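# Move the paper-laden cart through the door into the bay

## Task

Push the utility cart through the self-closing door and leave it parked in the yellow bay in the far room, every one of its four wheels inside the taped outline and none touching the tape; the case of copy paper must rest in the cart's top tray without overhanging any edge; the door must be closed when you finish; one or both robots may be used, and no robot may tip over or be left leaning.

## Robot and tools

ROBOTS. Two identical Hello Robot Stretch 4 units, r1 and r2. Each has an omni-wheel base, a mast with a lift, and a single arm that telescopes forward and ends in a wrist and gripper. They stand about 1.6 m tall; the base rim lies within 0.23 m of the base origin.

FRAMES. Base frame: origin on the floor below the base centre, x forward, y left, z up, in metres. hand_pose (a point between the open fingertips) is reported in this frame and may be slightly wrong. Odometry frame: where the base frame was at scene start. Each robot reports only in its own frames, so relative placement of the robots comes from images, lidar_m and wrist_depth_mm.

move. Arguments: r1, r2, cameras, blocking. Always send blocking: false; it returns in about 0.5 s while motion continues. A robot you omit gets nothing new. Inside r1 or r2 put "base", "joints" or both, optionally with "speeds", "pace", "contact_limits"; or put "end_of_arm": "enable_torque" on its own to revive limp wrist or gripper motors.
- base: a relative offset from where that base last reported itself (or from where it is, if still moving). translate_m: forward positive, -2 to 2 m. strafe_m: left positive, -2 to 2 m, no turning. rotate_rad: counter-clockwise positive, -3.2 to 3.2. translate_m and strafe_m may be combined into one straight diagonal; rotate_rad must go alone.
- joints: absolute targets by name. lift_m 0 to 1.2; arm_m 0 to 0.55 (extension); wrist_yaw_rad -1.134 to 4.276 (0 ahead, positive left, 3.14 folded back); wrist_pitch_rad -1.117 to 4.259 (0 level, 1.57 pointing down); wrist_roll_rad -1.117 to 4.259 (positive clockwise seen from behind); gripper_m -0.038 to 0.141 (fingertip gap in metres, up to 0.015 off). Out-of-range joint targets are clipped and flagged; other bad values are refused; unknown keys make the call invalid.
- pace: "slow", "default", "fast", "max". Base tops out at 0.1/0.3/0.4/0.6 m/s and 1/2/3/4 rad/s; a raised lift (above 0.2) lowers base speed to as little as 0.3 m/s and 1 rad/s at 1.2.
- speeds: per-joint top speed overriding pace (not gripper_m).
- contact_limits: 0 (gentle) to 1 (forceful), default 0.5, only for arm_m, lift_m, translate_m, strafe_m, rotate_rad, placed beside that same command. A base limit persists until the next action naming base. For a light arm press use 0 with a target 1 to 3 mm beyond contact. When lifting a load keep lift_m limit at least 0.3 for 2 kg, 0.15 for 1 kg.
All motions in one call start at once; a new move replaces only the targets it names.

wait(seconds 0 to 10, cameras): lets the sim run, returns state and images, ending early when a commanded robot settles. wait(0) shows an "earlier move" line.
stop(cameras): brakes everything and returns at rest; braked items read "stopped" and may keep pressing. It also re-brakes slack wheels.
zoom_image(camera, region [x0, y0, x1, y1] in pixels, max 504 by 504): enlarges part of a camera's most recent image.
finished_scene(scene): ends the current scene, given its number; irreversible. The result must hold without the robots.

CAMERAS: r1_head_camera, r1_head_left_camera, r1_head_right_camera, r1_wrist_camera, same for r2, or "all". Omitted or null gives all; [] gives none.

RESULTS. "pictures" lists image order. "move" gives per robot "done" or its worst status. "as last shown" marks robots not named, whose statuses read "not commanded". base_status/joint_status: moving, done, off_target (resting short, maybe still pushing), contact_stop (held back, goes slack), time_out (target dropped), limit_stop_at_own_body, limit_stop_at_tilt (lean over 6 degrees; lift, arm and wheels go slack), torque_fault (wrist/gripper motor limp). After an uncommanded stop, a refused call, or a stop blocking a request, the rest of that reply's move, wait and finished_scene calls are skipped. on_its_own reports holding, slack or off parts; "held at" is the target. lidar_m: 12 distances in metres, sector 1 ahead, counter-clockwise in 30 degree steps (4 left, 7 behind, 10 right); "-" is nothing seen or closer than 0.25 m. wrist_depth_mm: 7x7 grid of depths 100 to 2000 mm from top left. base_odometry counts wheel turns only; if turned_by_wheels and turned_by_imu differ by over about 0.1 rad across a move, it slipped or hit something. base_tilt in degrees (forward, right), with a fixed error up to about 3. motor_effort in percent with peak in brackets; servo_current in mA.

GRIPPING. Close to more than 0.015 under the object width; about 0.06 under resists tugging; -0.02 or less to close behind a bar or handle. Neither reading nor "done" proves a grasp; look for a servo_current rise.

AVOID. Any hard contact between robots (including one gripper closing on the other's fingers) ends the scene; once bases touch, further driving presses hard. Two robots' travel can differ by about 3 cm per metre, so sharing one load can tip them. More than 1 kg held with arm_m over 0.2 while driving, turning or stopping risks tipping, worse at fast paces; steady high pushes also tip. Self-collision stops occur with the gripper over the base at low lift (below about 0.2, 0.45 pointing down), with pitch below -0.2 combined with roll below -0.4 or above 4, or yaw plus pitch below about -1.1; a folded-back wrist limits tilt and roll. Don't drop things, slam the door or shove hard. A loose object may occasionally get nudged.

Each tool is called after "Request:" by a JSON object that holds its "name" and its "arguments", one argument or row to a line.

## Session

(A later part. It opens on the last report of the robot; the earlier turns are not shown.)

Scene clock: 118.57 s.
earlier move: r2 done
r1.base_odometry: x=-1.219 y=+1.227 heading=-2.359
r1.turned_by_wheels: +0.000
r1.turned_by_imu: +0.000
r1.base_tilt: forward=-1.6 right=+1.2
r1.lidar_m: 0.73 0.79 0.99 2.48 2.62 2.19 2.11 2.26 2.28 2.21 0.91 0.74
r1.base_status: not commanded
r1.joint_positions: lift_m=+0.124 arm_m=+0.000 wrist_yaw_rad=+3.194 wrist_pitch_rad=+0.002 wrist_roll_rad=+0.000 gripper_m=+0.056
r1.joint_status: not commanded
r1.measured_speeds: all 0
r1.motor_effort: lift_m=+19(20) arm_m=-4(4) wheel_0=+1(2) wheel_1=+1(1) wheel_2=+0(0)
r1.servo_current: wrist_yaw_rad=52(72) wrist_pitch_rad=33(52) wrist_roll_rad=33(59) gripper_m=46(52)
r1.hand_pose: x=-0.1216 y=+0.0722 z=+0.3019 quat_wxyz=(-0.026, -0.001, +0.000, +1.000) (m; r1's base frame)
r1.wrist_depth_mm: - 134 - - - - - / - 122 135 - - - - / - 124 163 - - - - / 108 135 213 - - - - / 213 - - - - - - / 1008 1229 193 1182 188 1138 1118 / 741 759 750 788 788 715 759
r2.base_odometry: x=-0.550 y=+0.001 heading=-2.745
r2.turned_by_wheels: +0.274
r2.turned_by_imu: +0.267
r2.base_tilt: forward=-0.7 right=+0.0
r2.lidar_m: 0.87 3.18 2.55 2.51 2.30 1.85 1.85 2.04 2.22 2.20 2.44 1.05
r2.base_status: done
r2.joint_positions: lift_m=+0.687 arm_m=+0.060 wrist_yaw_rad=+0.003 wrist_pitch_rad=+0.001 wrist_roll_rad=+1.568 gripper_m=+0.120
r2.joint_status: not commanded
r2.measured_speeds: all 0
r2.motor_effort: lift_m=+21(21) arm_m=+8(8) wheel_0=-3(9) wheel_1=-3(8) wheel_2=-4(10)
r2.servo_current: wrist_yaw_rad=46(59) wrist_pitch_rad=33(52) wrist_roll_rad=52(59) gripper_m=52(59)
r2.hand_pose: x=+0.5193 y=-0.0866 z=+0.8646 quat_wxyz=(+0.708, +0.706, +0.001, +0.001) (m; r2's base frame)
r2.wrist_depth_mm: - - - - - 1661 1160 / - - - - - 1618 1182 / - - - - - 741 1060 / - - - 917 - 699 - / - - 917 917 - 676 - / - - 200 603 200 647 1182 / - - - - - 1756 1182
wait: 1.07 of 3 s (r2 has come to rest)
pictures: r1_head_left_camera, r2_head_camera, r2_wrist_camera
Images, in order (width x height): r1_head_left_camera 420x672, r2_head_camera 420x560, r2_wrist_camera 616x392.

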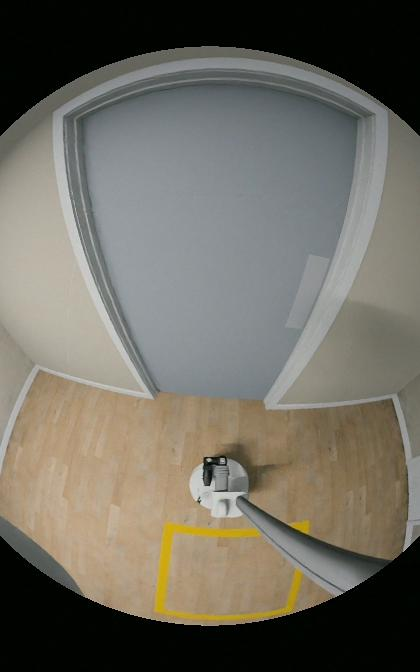

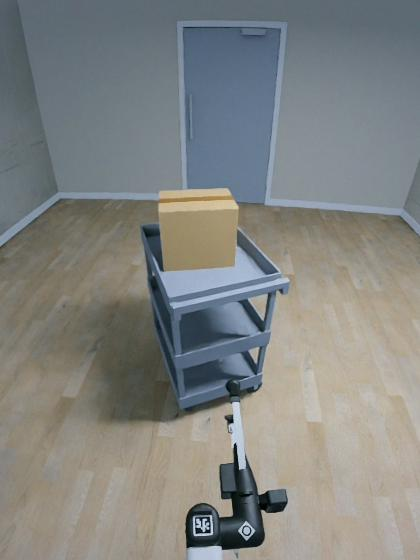

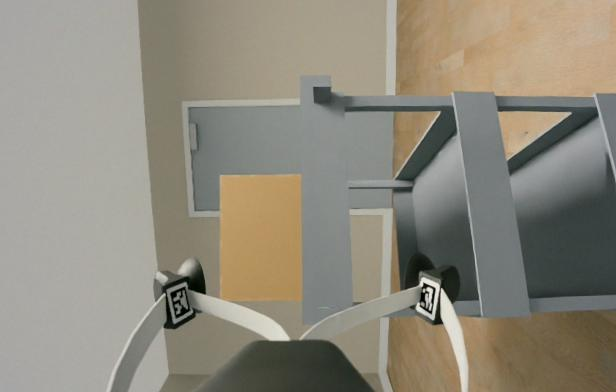

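Request:
{"name": "move", "arguments": {
  "r2": {"base":{"strafe_m":-0.22,"translate_m":0.18}},
  "blocking": false,
  "cameras": []
}}

Request:
{"name": "wait", "arguments": {
  "seconds": 4,
  "cameras": []
}}

Request:
{"name": "move", "arguments": {
  "r2": {"base":{"rotate_rad":0.3},"pace":"slow"},
  "blocking": false,
  "cameras": []
}}

Request:
{"name": "wait", "arguments": {
  "seconds": 3,
  "cameras": ["r2_head_camera","r2_wrist_camera"]
}}

Scene clock: 135.37 s.
move: r2 moving
r1: as last shown
r1.base_tilt: forward=-1.6 right=+1.3
r1.lidar_m: 0.73 0.79 1.01 2.48 2.64 2.17 2.11 2.25 2.29 2.20 0.92 0.74
r1.motor_effort: lift_m=+20(20) arm_m=-4(4) wheel_0=+1(1) wheel_1=+1(1) wheel_2=+0(0)
r1.servo_current: wrist_yaw_rad=46(65) wrist_pitch_rad=46(46) wrist_roll_rad=46(72) gripper_m=33(46)
r1.wrist_depth_mm: - 135 - - - - - / - 122 135 - - - - / - 124 163 - - - - / 108 135 212 - - - - / 214 - - - - - - / 1008 1182 193 1182 187 1138 1118 / 750 759 750 788 778 715 750
r2.base_odometry: x=-0.578 y=+0.016 heading=-2.746
r2.turned_by_wheels: -0.001
r2.turned_by_imu: +0.000
r2.base_tilt: forward=-0.7 right=+0.1
r2.lidar_m: 0.86 3.25 2.54 2.54 2.33 1.89 1.87 2.06 2.19 2.17 2.39 1.02
r2.base_status: translate_m moving; strafe_m moving
r2.joint_positions: lift_m=+0.687 arm_m=+0.060 wrist_yaw_rad=+0.003 wrist_pitch_rad=+0.001 wrist_roll_rad=+1.568 gripper_m=+0.120
r2.joint_status: not commanded
r2.measured_speeds: translate_m=+0.076 strafe_m=-0.096 rotate_rad=-0.007 lift_m=+0.000 arm_m=+0.000 wrist_yaw_rad=+0.000 wrist_pitch_rad=+0.000 wrist_roll_rad=+0.000
r2.motor_effort: lift_m=+21(21) arm_m=+7(8) wheel_0=+11(11) wheel_1=-8(8) wheel_2=-10(12)
r2.servo_current: wrist_yaw_rad=59(59) wrist_pitch_rad=39(46) wrist_roll_rad=52(52) gripper_m=52(52)
r2.hand_pose: x=+0.5193 y=-0.0866 z=+0.8646 quat_wxyz=(+0.708, +0.706, +0.001, +0.001) (m; r2's base frame)
r2.wrist_depth_mm: - - - - - 1708 1182 / - - - - - 1576 1182 / - - - - - 768 1008 / - - - 904 - 691 - / - - 904 676 - 668 - / - - 200 647 192 640 - / - - - - - 1708 1229
pictures: none
No camera images: "cameras" was empty.

Scene clock: 137.27 s.
earlier move: r2 done
r1.base_odometry: x=-1.219 y=+1.227 heading=-2.359
r1.turned_by_wheels: +0.000
r1.turned_by_imu: +0.000
r1.base_tilt: forward=-1.6 right=+1.3
r1.lidar_m: 0.73 0.77 0.99 2.49 2.61 2.20 2.11 2.25 2.29 2.23 0.89 0.73
r1.base_status: not commanded
r1.joint_positions: lift_m=+0.124 arm_m=+0.000 wrist_yaw_rad=+3.194 wrist_pitch_rad=+0.002 wrist_roll_rad=+0.000 gripper_m=+0.056
r1.joint_status: not commanded
r1.measured_speeds: all 0
r1.motor_effort: lift_m=+20(20) arm_m=-4(4) wheel_0=+1(2) wheel_1=+1(1) wheel_2=+0(0)
r1.servo_current: wrist_yaw_rad=52(65) wrist_pitch_rad=46(52) wrist_roll_rad=52(72) gripper_m=39(52)
r1.hand_pose: x=-0.1216 y=+0.0722 z=+0.3019 quat_wxyz=(-0.026, -0.001, +0.000, +1.000) (m; r1's base frame)
r1.wrist_depth_mm: - 135 - - - - - / - 122 135 - - - - / - 123 163 - - - - / 108 135 212 - - - - / 213 - - - - - - / 1008 1205 194 1182 187 1160 1098 / 750 759 750 788 768 723 759
r2.base_odometry: x=-0.801 y=+0.135 heading=-2.746
r2.turned_by_wheels: +0.000
r2.turned_by_imu: +0.001
r2.base_tilt: forward=-0.7 right=+0.1
r2.lidar_m: 0.75 0.75 2.75 2.69 2.58 2.10 2.04 2.26 2.01 2.00 2.20 3.43
r2.base_status: done
r2.joint_positions: lift_m=+0.687 arm_m=+0.060 wrist_yaw_rad=+0.003 wrist_pitch_rad=+0.001 wrist_roll_rad=+1.568 gripper_m=+0.120
r2.joint_status: not commanded
r2.measured_speeds: all 0
r2.motor_effort: lift_m=+21(21) arm_m=+7(8) wheel_0=+2(13) wheel_1=-5(8) wheel_2=-6(12)
r2.servo_current: wrist_yaw_rad=52(59) wrist_pitch_rad=39(46) wrist_roll_rad=59(65) gripper_m=52(59)
r2.hand_pose: x=+0.5193 y=-0.0866 z=+0.8646 quat_wxyz=(+0.708, +0.706, +0.001, +0.001) (m; r2's base frame)
r2.wrist_depth_mm: - - - - - 1708 1182 / - - - - - 1708 1182 / - - - - - 1708 1182 / - - - - - 1618 1138 / - - - 585 - 580 569 / - - 200 554 196 549 549 / - - 750 - - 530 535
wait: 1.90 of 4 s (r2 has come to rest)
pictures: none
No camera images: "cameras" was empty.

Scene clock: 137.77 s.
move: r2 moving
r1: as last shown
r1.base_tilt: forward=-1.6 right=+1.2
r1.lidar_m: 0.71 0.79 1.01 2.48 2.64 2.17 2.11 2.27 2.28 2.22 0.91 0.75
r1.motor_effort: lift_m=+20(20) arm_m=-3(4) wheel_0=+1(2) wheel_1=+1(1) wheel_2=+0(0)
r1.servo_current: wrist_yaw_rad=52(52) wrist_pitch_rad=39(52) wrist_roll_rad=52(72) gripper_m=39(46)
r1.wrist_depth_mm: - 134 - - - - - / - 122 134 - - - - / - 123 163 - - - - / 108 136 213 - - - - / 213 - - - - - - / 1008 1229 193 1182 187 1118 1098 / 759 750 750 788 788 723 759
r2.base_odometry: x=-0.801 y=+0.135 heading=-2.619
r2.turned_by_wheels: +0.126
r2.turned_by_imu: +0.123
r2.base_tilt: forward=-0.7 right=+0.0
r2.lidar_m: 0.75 0.80 2.70 2.69 2.40 2.05 2.06 2.31 2.02 2.01 2.35 0.86
r2.base_status: rotate_rad moving
r2.joint_positions: lift_m=+0.687 arm_m=+0.060 wrist_yaw_rad=+0.003 wrist_pitch_rad=+0.001 wrist_roll_rad=+1.568 gripper_m=+0.120
r2.joint_status: not commanded
r2.measured_speeds: translate_m=-0.001 strafe_m=+0.000 rotate_rad=+0.491 lift_m=+0.000 arm_m=+0.000 wrist_yaw_rad=+0.000 wrist_pitch_rad=+0.000 wrist_roll_rad=+0.000
r2.motor_effort: lift_m=+21(21) arm_m=+7(7) wheel_0=-7(8) wheel_1=-6(8) wheel_2=-7(9)
r2.servo_current: wrist_yaw_rad=46(52) wrist_pitch_rad=52(52) wrist_roll_rad=52(52) gripper_m=59(59)
r2.hand_pose: x=+0.5193 y=-0.0866 z=+0.8646 quat_wxyz=(+0.708, +0.706, +0.001, +0.001) (m; r2's base frame)
r2.wrist_depth_mm: - - - - - 1756 1205 / - - - - - 1661 1182 / - - - - - 1576 1078 / - - - 569 - 569 564 / - - 759 554 1138 - 549 / - - 200 539 195 530 530 / - - 778 - - - 525
pictures: none
No camera images: "cameras" was empty.

Scene clock: 138.63 s.
earlier move: r2 done
r1.base_odometry: x=-1.219 y=+1.227 heading=-2.359
r1.turned_by_wheels: +0.000
r1.turned_by_imu: +0.000
r1.base_tilt: forward=-1.6 right=+1.3
r1.lidar_m: 0.73 0.79 0.97 2.48 2.63 2.18 2.11 2.27 2.30 2.18 0.92 0.73
r1.base_status: not commanded
r1.joint_positions: lift_m=+0.124 arm_m=+0.000 wrist_yaw_rad=+3.194 wrist_pitch_rad=+0.002 wrist_roll_rad=+0.000 gripper_m=+0.056
r1.joint_status: not commanded
r1.measured_speeds: all 0
r1.motor_effort: lift_m=+20(20) arm_m=-4(4) wheel_0=+1(2) wheel_1=+1(1) wheel_2=+0(0)
r1.servo_current: wrist_yaw_rad=46(59) wrist_pitch_rad=39(52) wrist_roll_rad=72(72) gripper_m=39(46)
r1.hand_pose: x=-0.1216 y=+0.0722 z=+0.3019 quat_wxyz=(-0.026, -0.001, +0.000, +1.000) (m; r1's base frame)
r1.wrist_depth_mm: - 135 - - - - - / - 122 135 - - - - / - 123 163 - - - - / 108 135 212 - - - - / 214 - - - - - - / 1025 1182 193 1182 188 1138 1160 / 750 750 750 798 788 732 750
r2.base_odometry: x=-0.801 y=+0.135 heading=-2.447
r2.turned_by_wheels: +0.173
r2.turned_by_imu: +0.168
r2.base_tilt: forward=-0.7 right=+0.1
r2.lidar_m: 0.73 2.94 2.69 2.77 2.24 2.05 2.11 2.16 2.01 2.06 2.65 0.79
r2.base_status: done
r2.joint_positions: lift_m=+0.687 arm_m=+0.060 wrist_yaw_rad=+0.003 wrist_pitch_rad=+0.001 wrist_roll_rad=+1.568 gripper_m=+0.120
r2.joint_status: not commanded
r2.measured_speeds: all 0
r2.motor_effort: lift_m=+21(21) arm_m=+7(8) wheel_0=-3(8) wheel_1=-6(8) wheel_2=-7(9)
r2.servo_current: wrist_yaw_rad=46(52) wrist_pitch_rad=33(52) wrist_roll_rad=39(52) gripper_m=52(59)
r2.hand_pose: x=+0.5193 y=-0.0866 z=+0.8646 quat_wxyz=(+0.708, +0.706, +0.001, +0.001) (m; r2's base frame)
r2.wrist_depth_mm: - - - 521 - 1464 517 / - - - 517 - 732 525 / - - 723 521 1118 - 517 / - - 759 525 - - 521 / - - 768 759 1118 - 521 / - - 199 530 200 525 525 / - - - - - 1756 1205
wait: 0.87 of 3 s (r2 has come to rest)
pictures: r2_head_camera, r2_wrist_camera
Images, in order (width x height): r2_head_camera 420x560, r2_wrist_camera 616x392.

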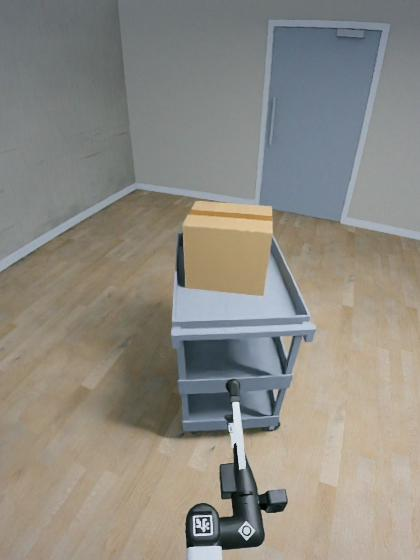

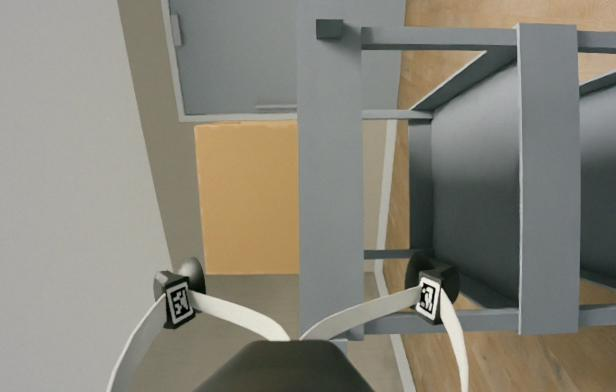

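Request:
{"name": "move", "arguments": {
  "r2": {"base":{"translate_m":0.2,"strafe_m":-0.055}},
  "blocking": false,
  "cameras": []
}}

Request:
{"name": "wait", "arguments": {
  "seconds": 3,
  "cameras": ["r2_wrist_camera"]
}}

Scene clock: 145.70 s.
move: r2 moving
r1: as last shown
r1.lidar_m: 0.72 0.79 1.02 2.48 2.64 2.16 2.10 2.26 2.28 2.22 0.93 0.76
r1.motor_effort: lift_m=+20(20) arm_m=-4(4) wheel_0=+1(1) wheel_1=+1(1) wheel_2=+0(0)
r1.servo_current: wrist_yaw_rad=72(72) wrist_pitch_rad=39(46) wrist_roll_rad=65(65) gripper_m=46(46)
r1.wrist_depth_mm: - 134 - - - - - / - 122 135 - - - - / - 123 163 - - - - / 108 135 212 - - - - / 213 - - - - - - / 1008 1205 194 1205 187 1138 1098 / 750 741 759 788 788 723 768
r2.base_odometry: x=-0.830 y=+0.121 heading=-2.447
r2.turned_by_wheels: +0.000
r2.turned_by_imu: +0.001
r2.base_tilt: forward=-0.7 right=+0.1
r2.lidar_m: 0.72 2.90 2.70 2.78 2.20 2.09 2.15 2.17 2.01 2.07 2.66 0.75
r2.base_status: translate_m moving; strafe_m moving
r2.joint_positions: lift_m=+0.687 arm_m=+0.060 wrist_yaw_rad=+0.003 wrist_pitch_rad=+0.001 wrist_roll_rad=+1.568 gripper_m=+0.120
r2.joint_status: not commanded
r2.measured_speeds: translate_m=+0.121 strafe_m=-0.034 rotate_rad=-0.001 lift_m=+0.000 arm_m=+0.000 wrist_yaw_rad=+0.000 wrist_pitch_rad=+0.000 wrist_roll_rad=+0.000
r2.motor_effort: lift_m=+21(21) arm_m=+7(8) wheel_0=+8(8) wheel_1=+6(6) wheel_2=-12(13)
r2.servo_current: wrist_yaw_rad=39(59) wrist_pitch_rad=39(46) wrist_roll_rad=52(59) gripper_m=52(52)
r2.hand_pose: x=+0.5193 y=-0.0866 z=+0.8646 quat_wxyz=(+0.708, +0.706, +0.001, +0.001) (m; r2's base frame)
r2.wrist_depth_mm: - - - 492 - 1576 492 / - - - 496 - 831 496 / - - 699 496 - - 496 / - - 723 492 - - 496 / - - 741 723 - - 496 / - - 198 496 200 - 500 / - - - - - 1618 1118
pictures: none
No camera images: "cameras" was empty.

Scene clock: 147.27 s.
earlier move: r2 done
r1.base_odometry: x=-1.219 y=+1.227 heading=-2.359
r1.turned_by_wheels: +0.000
r1.turned_by_imu: +0.000
r1.base_tilt: forward=-1.6 right=+1.3
r1.lidar_m: 0.73 0.76 1.00 2.49 2.64 2.18 2.12 2.26 2.27 2.20 0.91 0.75
r1.base_status: not commanded
r1.joint_positions: lift_m=+0.124 arm_m=+0.000 wrist_yaw_rad=+3.194 wrist_pitch_rad=+0.002 wrist_roll_rad=+0.000 gripper_m=+0.056
r1.joint_status: not commanded
r1.measured_speeds: all 0
r1.motor_effort: lift_m=+19(20) arm_m=-4(4) wheel_0=+1(1) wheel_1=+1(1) wheel_2=+0(0)
r1.servo_current: wrist_yaw_rad=39(72) wrist_pitch_rad=46(46) wrist_roll_rad=59(65) gripper_m=39(46)
r1.hand_pose: x=-0.1216 y=+0.0722 z=+0.3019 quat_wxyz=(-0.026, -0.001, +0.000, +1.000) (m; r1's base frame)
r1.wrist_depth_mm: - 135 - - - - - / - 122 135 - - - - / - 124 163 - - - - / 108 135 213 - - - - / 213 - - - - - - / 1008 1205 194 1182 187 1138 1118 / 750 750 741 778 788 715 750
r2.base_odometry: x=-0.989 y=+0.049 heading=-2.447
r2.turned_by_wheels: +0.000
r2.turned_by_imu: +0.001
r2.base_tilt: forward=-0.7 right=+0.1
r2.lidar_m: 0.56 2.88 2.68 2.73 2.39 2.26 2.30 2.21 2.04 2.09 2.72 0.57
r2.base_status: done
r2.joint_positions: lift_m=+0.687 arm_m=+0.060 wrist_yaw_rad=+0.003 wrist_pitch_rad=+0.001 wrist_roll_rad=+1.568 gripper_m=+0.120
r2.joint_status: not commanded
r2.measured_speeds: all 0
r2.motor_effort: lift_m=+21(21) arm_m=+7(8) wheel_0=+4(12) wheel_1=+3(7) wheel_2=-3(13)
r2.servo_current: wrist_yaw_rad=52(59) wrist_pitch_rad=39(46) wrist_roll_rad=46(65) gripper_m=46(59)
r2.hand_pose: x=+0.5193 y=-0.0866 z=+0.8646 quat_wxyz=(+0.708, +0.706, +0.001, +0.001) (m; r2's base frame)
r2.wrist_depth_mm: - - - 322 327 1397 340 / - - - 322 322 1708 - / - - 544 324 325 917 - / - - 535 325 325 917 - / - - 554 325 327 - - / - - 200 266 199 - - / - - - - - 1808 -
wait: 1.57 of 3 s (r2 has come to rest)
pictures: r2_wrist_camera
Images, in order (width x height): r2_wrist_camera 616x392.

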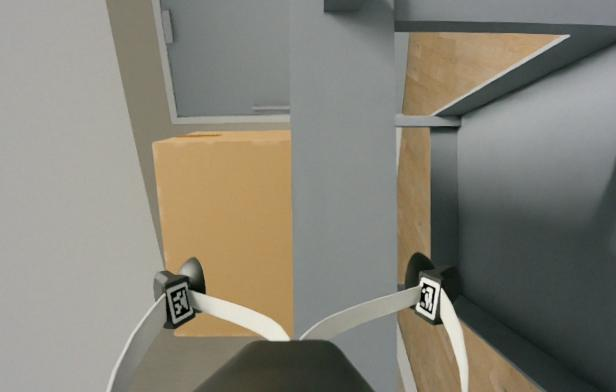

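Request:
{"name": "move", "arguments": {
  "r2": {"base":{"translate_m":0.148},"pace":"slow","contact_limits":{"translate_m":0.3}},
  "blocking": false,
  "cameras": []
}}

Request:
{"name": "wait", "arguments": {
  "seconds": 3,
  "cameras": ["r2_wrist_camera"]
}}

Request:
{"name": "move", "arguments": {
  "r2": {"joints":{"gripper_m":-0.03}},
  "blocking": false,
  "cameras": []
}}

Request:
{"name": "wait", "arguments": {
  "seconds": 3,
  "cameras": ["r2_wrist_camera","r2_head_camera"]
}}

Scene clock: 155.77 s.
move: r2 moving
r1: as last shown
r1.lidar_m: 0.74 0.78 1.01 2.47 2.61 2.18 2.11 2.28 2.29 2.21 0.90 0.74
r1.servo_current: wrist_yaw_rad=46(65) wrist_pitch_rad=39(52) wrist_roll_rad=46(72) gripper_m=46(46)
r1.wrist_depth_mm: - 135 - - - - - / - 122 135 - - - - / - 123 162 - - - - / 108 135 213 - - - - / 215 - - - - - - / 1008 1182 194 1205 187 1118 1098 / 750 759 750 798 788 723 741
r2.base_odometry: x=-0.999 y=+0.041 heading=-2.446
r2.turned_by_wheels: +0.000
r2.turned_by_imu: +0.001
r2.base_tilt: forward=-0.7 right=+0.1
r2.lidar_m: 0.54 2.89 2.65 2.74 2.43 2.27 2.34 2.20 2.05 2.10 2.73 0.57
r2.base_status: translate_m moving
r2.joint_positions: lift_m=+0.687 arm_m=+0.060 wrist_yaw_rad=+0.003 wrist_pitch_rad=+0.001 wrist_roll_rad=+1.568 gripper_m=+0.120
r2.joint_status: not commanded
r2.measured_speeds: translate_m=+0.049 strafe_m=-0.001 rotate_rad=+0.001 lift_m=+0.000 arm_m=+0.000 wrist_yaw_rad=+0.000 wrist_pitch_rad=+0.000 wrist_roll_rad=+0.000
r2.motor_effort: lift_m=+21(21) arm_m=+7(8) wheel_0=+7(8) wheel_1=+7(7) wheel_2=-9(10)
r2.servo_current: wrist_yaw_rad=39(52) wrist_pitch_rad=46(46) wrist_roll_rad=39(52) gripper_m=52(59)
r2.contact_limits: translate_m 0.3
r2.hand_pose: x=+0.5193 y=-0.0866 z=+0.8646 quat_wxyz=(+0.708, +0.706, +0.001, +0.001) (m; r2's base frame)
r2.wrist_depth_mm: - - - 312 310 1499 338 / - - - 310 312 1708 - / - - 517 314 312 - - / - - 525 315 315 - - / - - 544 315 315 - - / - - 200 256 200 - - / - - - - - 1708 -
pictures: none
No camera images: "cameras" was empty.

Scene clock: 158.03 s.
earlier move: r2 done
r1.base_odometry: x=-1.219 y=+1.227 heading=-2.359
r1.turned_by_wheels: +0.000
r1.turned_by_imu: +0.000
r1.base_tilt: forward=-1.6 right=+1.3
r1.lidar_m: 0.74 0.79 1.02 2.48 2.61 2.17 2.11 2.26 2.30 2.23 0.91 0.74
r1.base_status: not commanded
r1.joint_positions: lift_m=+0.124 arm_m=+0.000 wrist_yaw_rad=+3.194 wrist_pitch_rad=+0.002 wrist_roll_rad=+0.000 gripper_m=+0.056
r1.joint_status: not commanded
r1.measured_speeds: all 0
r1.motor_effort: lift_m=+19(20) arm_m=-4(4) wheel_0=+1(2) wheel_1=+1(1) wheel_2=+0(0)
r1.servo_current: wrist_yaw_rad=59(72) wrist_pitch_rad=39(52) wrist_roll_rad=59(72) gripper_m=39(46)
r1.hand_pose: x=-0.1216 y=+0.0722 z=+0.3019 quat_wxyz=(-0.026, -0.001, +0.000, +1.000) (m; r1's base frame)
r1.wrist_depth_mm: - 135 - - - - - / - 122 134 - - - - / - 123 163 - - - - / 108 135 213 - - - - / 213 - - - - - - / 1008 1229 194 1182 187 1118 1118 / 759 759 759 788 768 732 759
r2.base_odometry: x=-1.103 y=-0.045 heading=-2.447
r2.turned_by_wheels: +0.000
r2.turned_by_imu: +0.000
r2.base_tilt: forward=-0.7 right=+0.1
r2.lidar_m: 0.41 0.43 2.63 2.69 2.53 2.39 2.43 2.24 2.12 2.15 2.82 0.43
r2.base_status: done
r2.joint_positions: lift_m=+0.687 arm_m=+0.060 wrist_yaw_rad=-0.003 wrist_pitch_rad=+0.005 wrist_roll_rad=+1.568 gripper_m=+0.120
r2.joint_status: not commanded
r2.measured_speeds: all 0
r2.motor_effort: lift_m=+21(21) arm_m=+8(8) wheel_0=+4(9) wheel_1=+6(7) wheel_2=-11(13)
r2.servo_current: wrist_yaw_rad=39(65) wrist_pitch_rad=46(52) wrist_roll_rad=39(65) gripper_m=52(59)
r2.contact_limits: translate_m 0.3
r2.hand_pose: x=+0.5188 y=-0.0882 z=+0.8634 quat_wxyz=(+0.708, +0.706, +0.001, -0.003) (m; r2's base frame)
r2.wrist_depth_mm: - - - 132 193 1499 1205 / - - - 132 193 1430 - / - 389 392 132 192 - - / - 397 399 132 192 - - / - 407 410 131 193 - - / - 418 421 131 192 183 - / - 439 436 - 192 - -
wait: 2.27 of 3 s (r2 has come to rest)
pictures: r2_wrist_camera
Images, in order (width x height): r2_wrist_camera 616x392.

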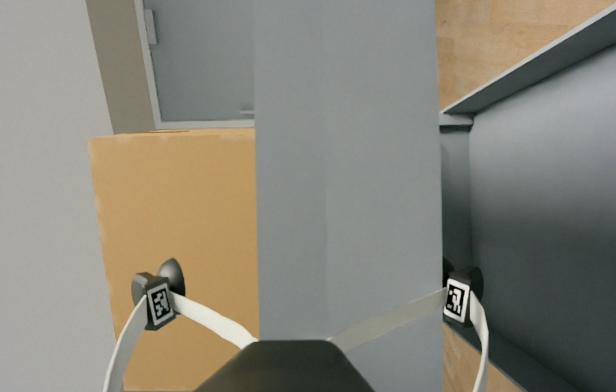

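Scene clock: 158.53 s.
move: r2 moving
r1: as last shown
r1.base_tilt: forward=-1.6 right=+1.2
r1.lidar_m: 0.71 0.77 1.01 2.48 2.62 2.17 2.12 2.25 2.30 2.21 0.94 0.75
r1.servo_current: wrist_yaw_rad=65(65) wrist_pitch_rad=39(46) wrist_roll_rad=33(52) gripper_m=39(46)
r1.wrist_depth_mm: - 135 - - - - - / - 122 135 - - - - / - 123 163 - - - - / 108 135 211 - - - - / 213 - - - - - - / 1008 1182 193 1160 188 1118 1118 / 759 750 759 788 778 723 759
r2.base_odometry: x=-1.103 y=-0.046 heading=-2.447
r2.turned_by_wheels: +0.000
r2.turned_by_imu: +0.000
r2.base_tilt: forward=-0.7 right=+0.1
r2.lidar_m: 0.39 0.42 2.60 2.68 2.55 2.38 2.45 2.26 2.11 2.17 2.78 0.43
r2.base_status: not commanded
r2.joint_positions: lift_m=+0.687 arm_m=+0.060 wrist_yaw_rad=-0.003 wrist_pitch_rad=+0.009 wrist_roll_rad=+1.568 gripper_m=+0.106
r2.joint_status: gripper_m moving
r2.measured_speeds: translate_m=+0.001 strafe_m=+0.000 rotate_rad=+0.000 lift_m=+0.000 arm_m=+0.001 wrist_yaw_rad=+0.000 wrist_pitch_rad=+0.017 wrist_roll_rad=+0.000
r2.motor_effort: lift_m=+21(21) arm_m=+7(8) wheel_0=+3(4) wheel_1=+6(6) wheel_2=-10(12)
r2.servo_current: wrist_yaw_rad=33(65) wrist_pitch_rad=52(52) wrist_roll_rad=46(59) gripper_m=215(215)
r2.contact_limits: translate_m 0.3
r2.hand_pose: x=+0.5189 y=-0.0882 z=+0.8624 quat_wxyz=(+0.708, +0.706, +0.002, -0.004) (m; r2's base frame)
r2.wrist_depth_mm: - - - 131 192 1464 1160 / - - - 131 193 732 - / - 382 389 131 191 - - / - 394 394 131 192 - - / - 407 410 131 192 - - / - 418 216 130 192 179 - / - 439 436 - 192 564 -
pictures: none
No camera images: "cameras" was empty.

Scene clock: 160.47 s.
earlier move: r2 done
r1.base_odometry: x=-1.219 y=+1.227 heading=-2.359
r1.turned_by_wheels: +0.000
r1.turned_by_imu: +0.000
r1.base_tilt: forward=-1.6 right=+1.3
r1.lidar_m: 0.72 0.77 1.00 2.48 2.63 2.19 2.12 2.26 2.29 2.21 0.90 0.75
r1.base_status: not commanded
r1.joint_positions: lift_m=+0.124 arm_m=+0.000 wrist_yaw_rad=+3.194 wrist_pitch_rad=+0.002 wrist_roll_rad=+0.000 gripper_m=+0.056
r1.joint_status: not commanded
r1.measured_speeds: all 0
r1.motor_effort: lift_m=+20(20) arm_m=-4(4) wheel_0=+1(2) wheel_1=+1(1) wheel_2=+0(0)
r1.servo_current: wrist_yaw_rad=46(65) wrist_pitch_rad=39(52) wrist_roll_rad=59(65) gripper_m=46(46)
r1.hand_pose: x=-0.1216 y=+0.0722 z=+0.3019 quat_wxyz=(-0.026, -0.001, +0.000, +1.000) (m; r1's base frame)
r1.wrist_depth_mm: - 135 - - - - - / - 122 135 - - - - / - 123 163 - - - - / 108 135 213 - - - - / 213 - - - - - - / 976 1205 193 1182 187 1138 1118 / 750 741 759 778 788 723 750
r2.base_odometry: x=-1.103 y=-0.046 heading=-2.446
r2.turned_by_wheels: +0.000
r2.turned_by_imu: +0.001
r2.base_tilt: forward=-0.7 right=+0.1
r2.lidar_m: 0.40 0.41 2.61 2.64 2.53 2.39 2.46 2.27 2.11 2.18 2.84 0.44
r2.base_status: not commanded
r2.joint_positions: lift_m=+0.687 arm_m=+0.060 wrist_yaw_rad=+0.000 wrist_pitch_rad=+0.014 wrist_roll_rad=+1.568 gripper_m=-0.028
r2.joint_status: all done
r2.measured_speeds: all 0
r2.motor_effort: lift_m=+22(22) arm_m=-2(8) wheel_0=+1(4) wheel_1=+4(6) wheel_2=-2(12)
r2.servo_current: wrist_yaw_rad=52(65) wrist_pitch_rad=72(78) wrist_roll_rad=46(59) gripper_m=208(462)
r2.contact_limits: translate_m 0.3
r2.hand_pose: x=+0.5193 y=-0.0873 z=+0.8607 quat_wxyz=(+0.708, +0.706, +0.005, -0.005) (m; r2's base frame)
r2.wrist_depth_mm: - - - 115 177 1430 1098 / - - - 116 178 683 - / - 370 368 116 178 - - / - 375 379 116 179 - - / - 392 392 178 179 - - / - 404 167 117 180 156 - / - 418 427 - 127 535 -
wait: 1.93 of 3 s (r2 has come to rest)
pictures: r2_head_camera, r2_wrist_camera
Images, in order (width x height): r2_head_camera 420x560, r2_wrist_camera 616x392.

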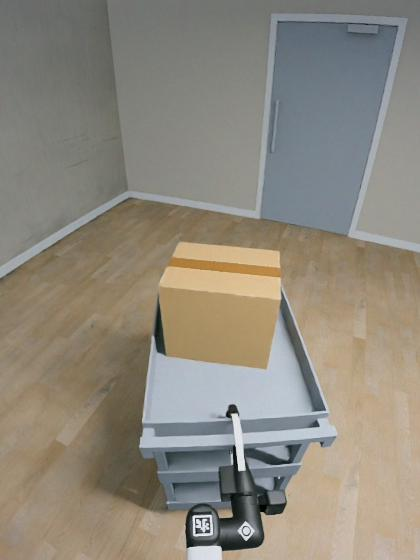

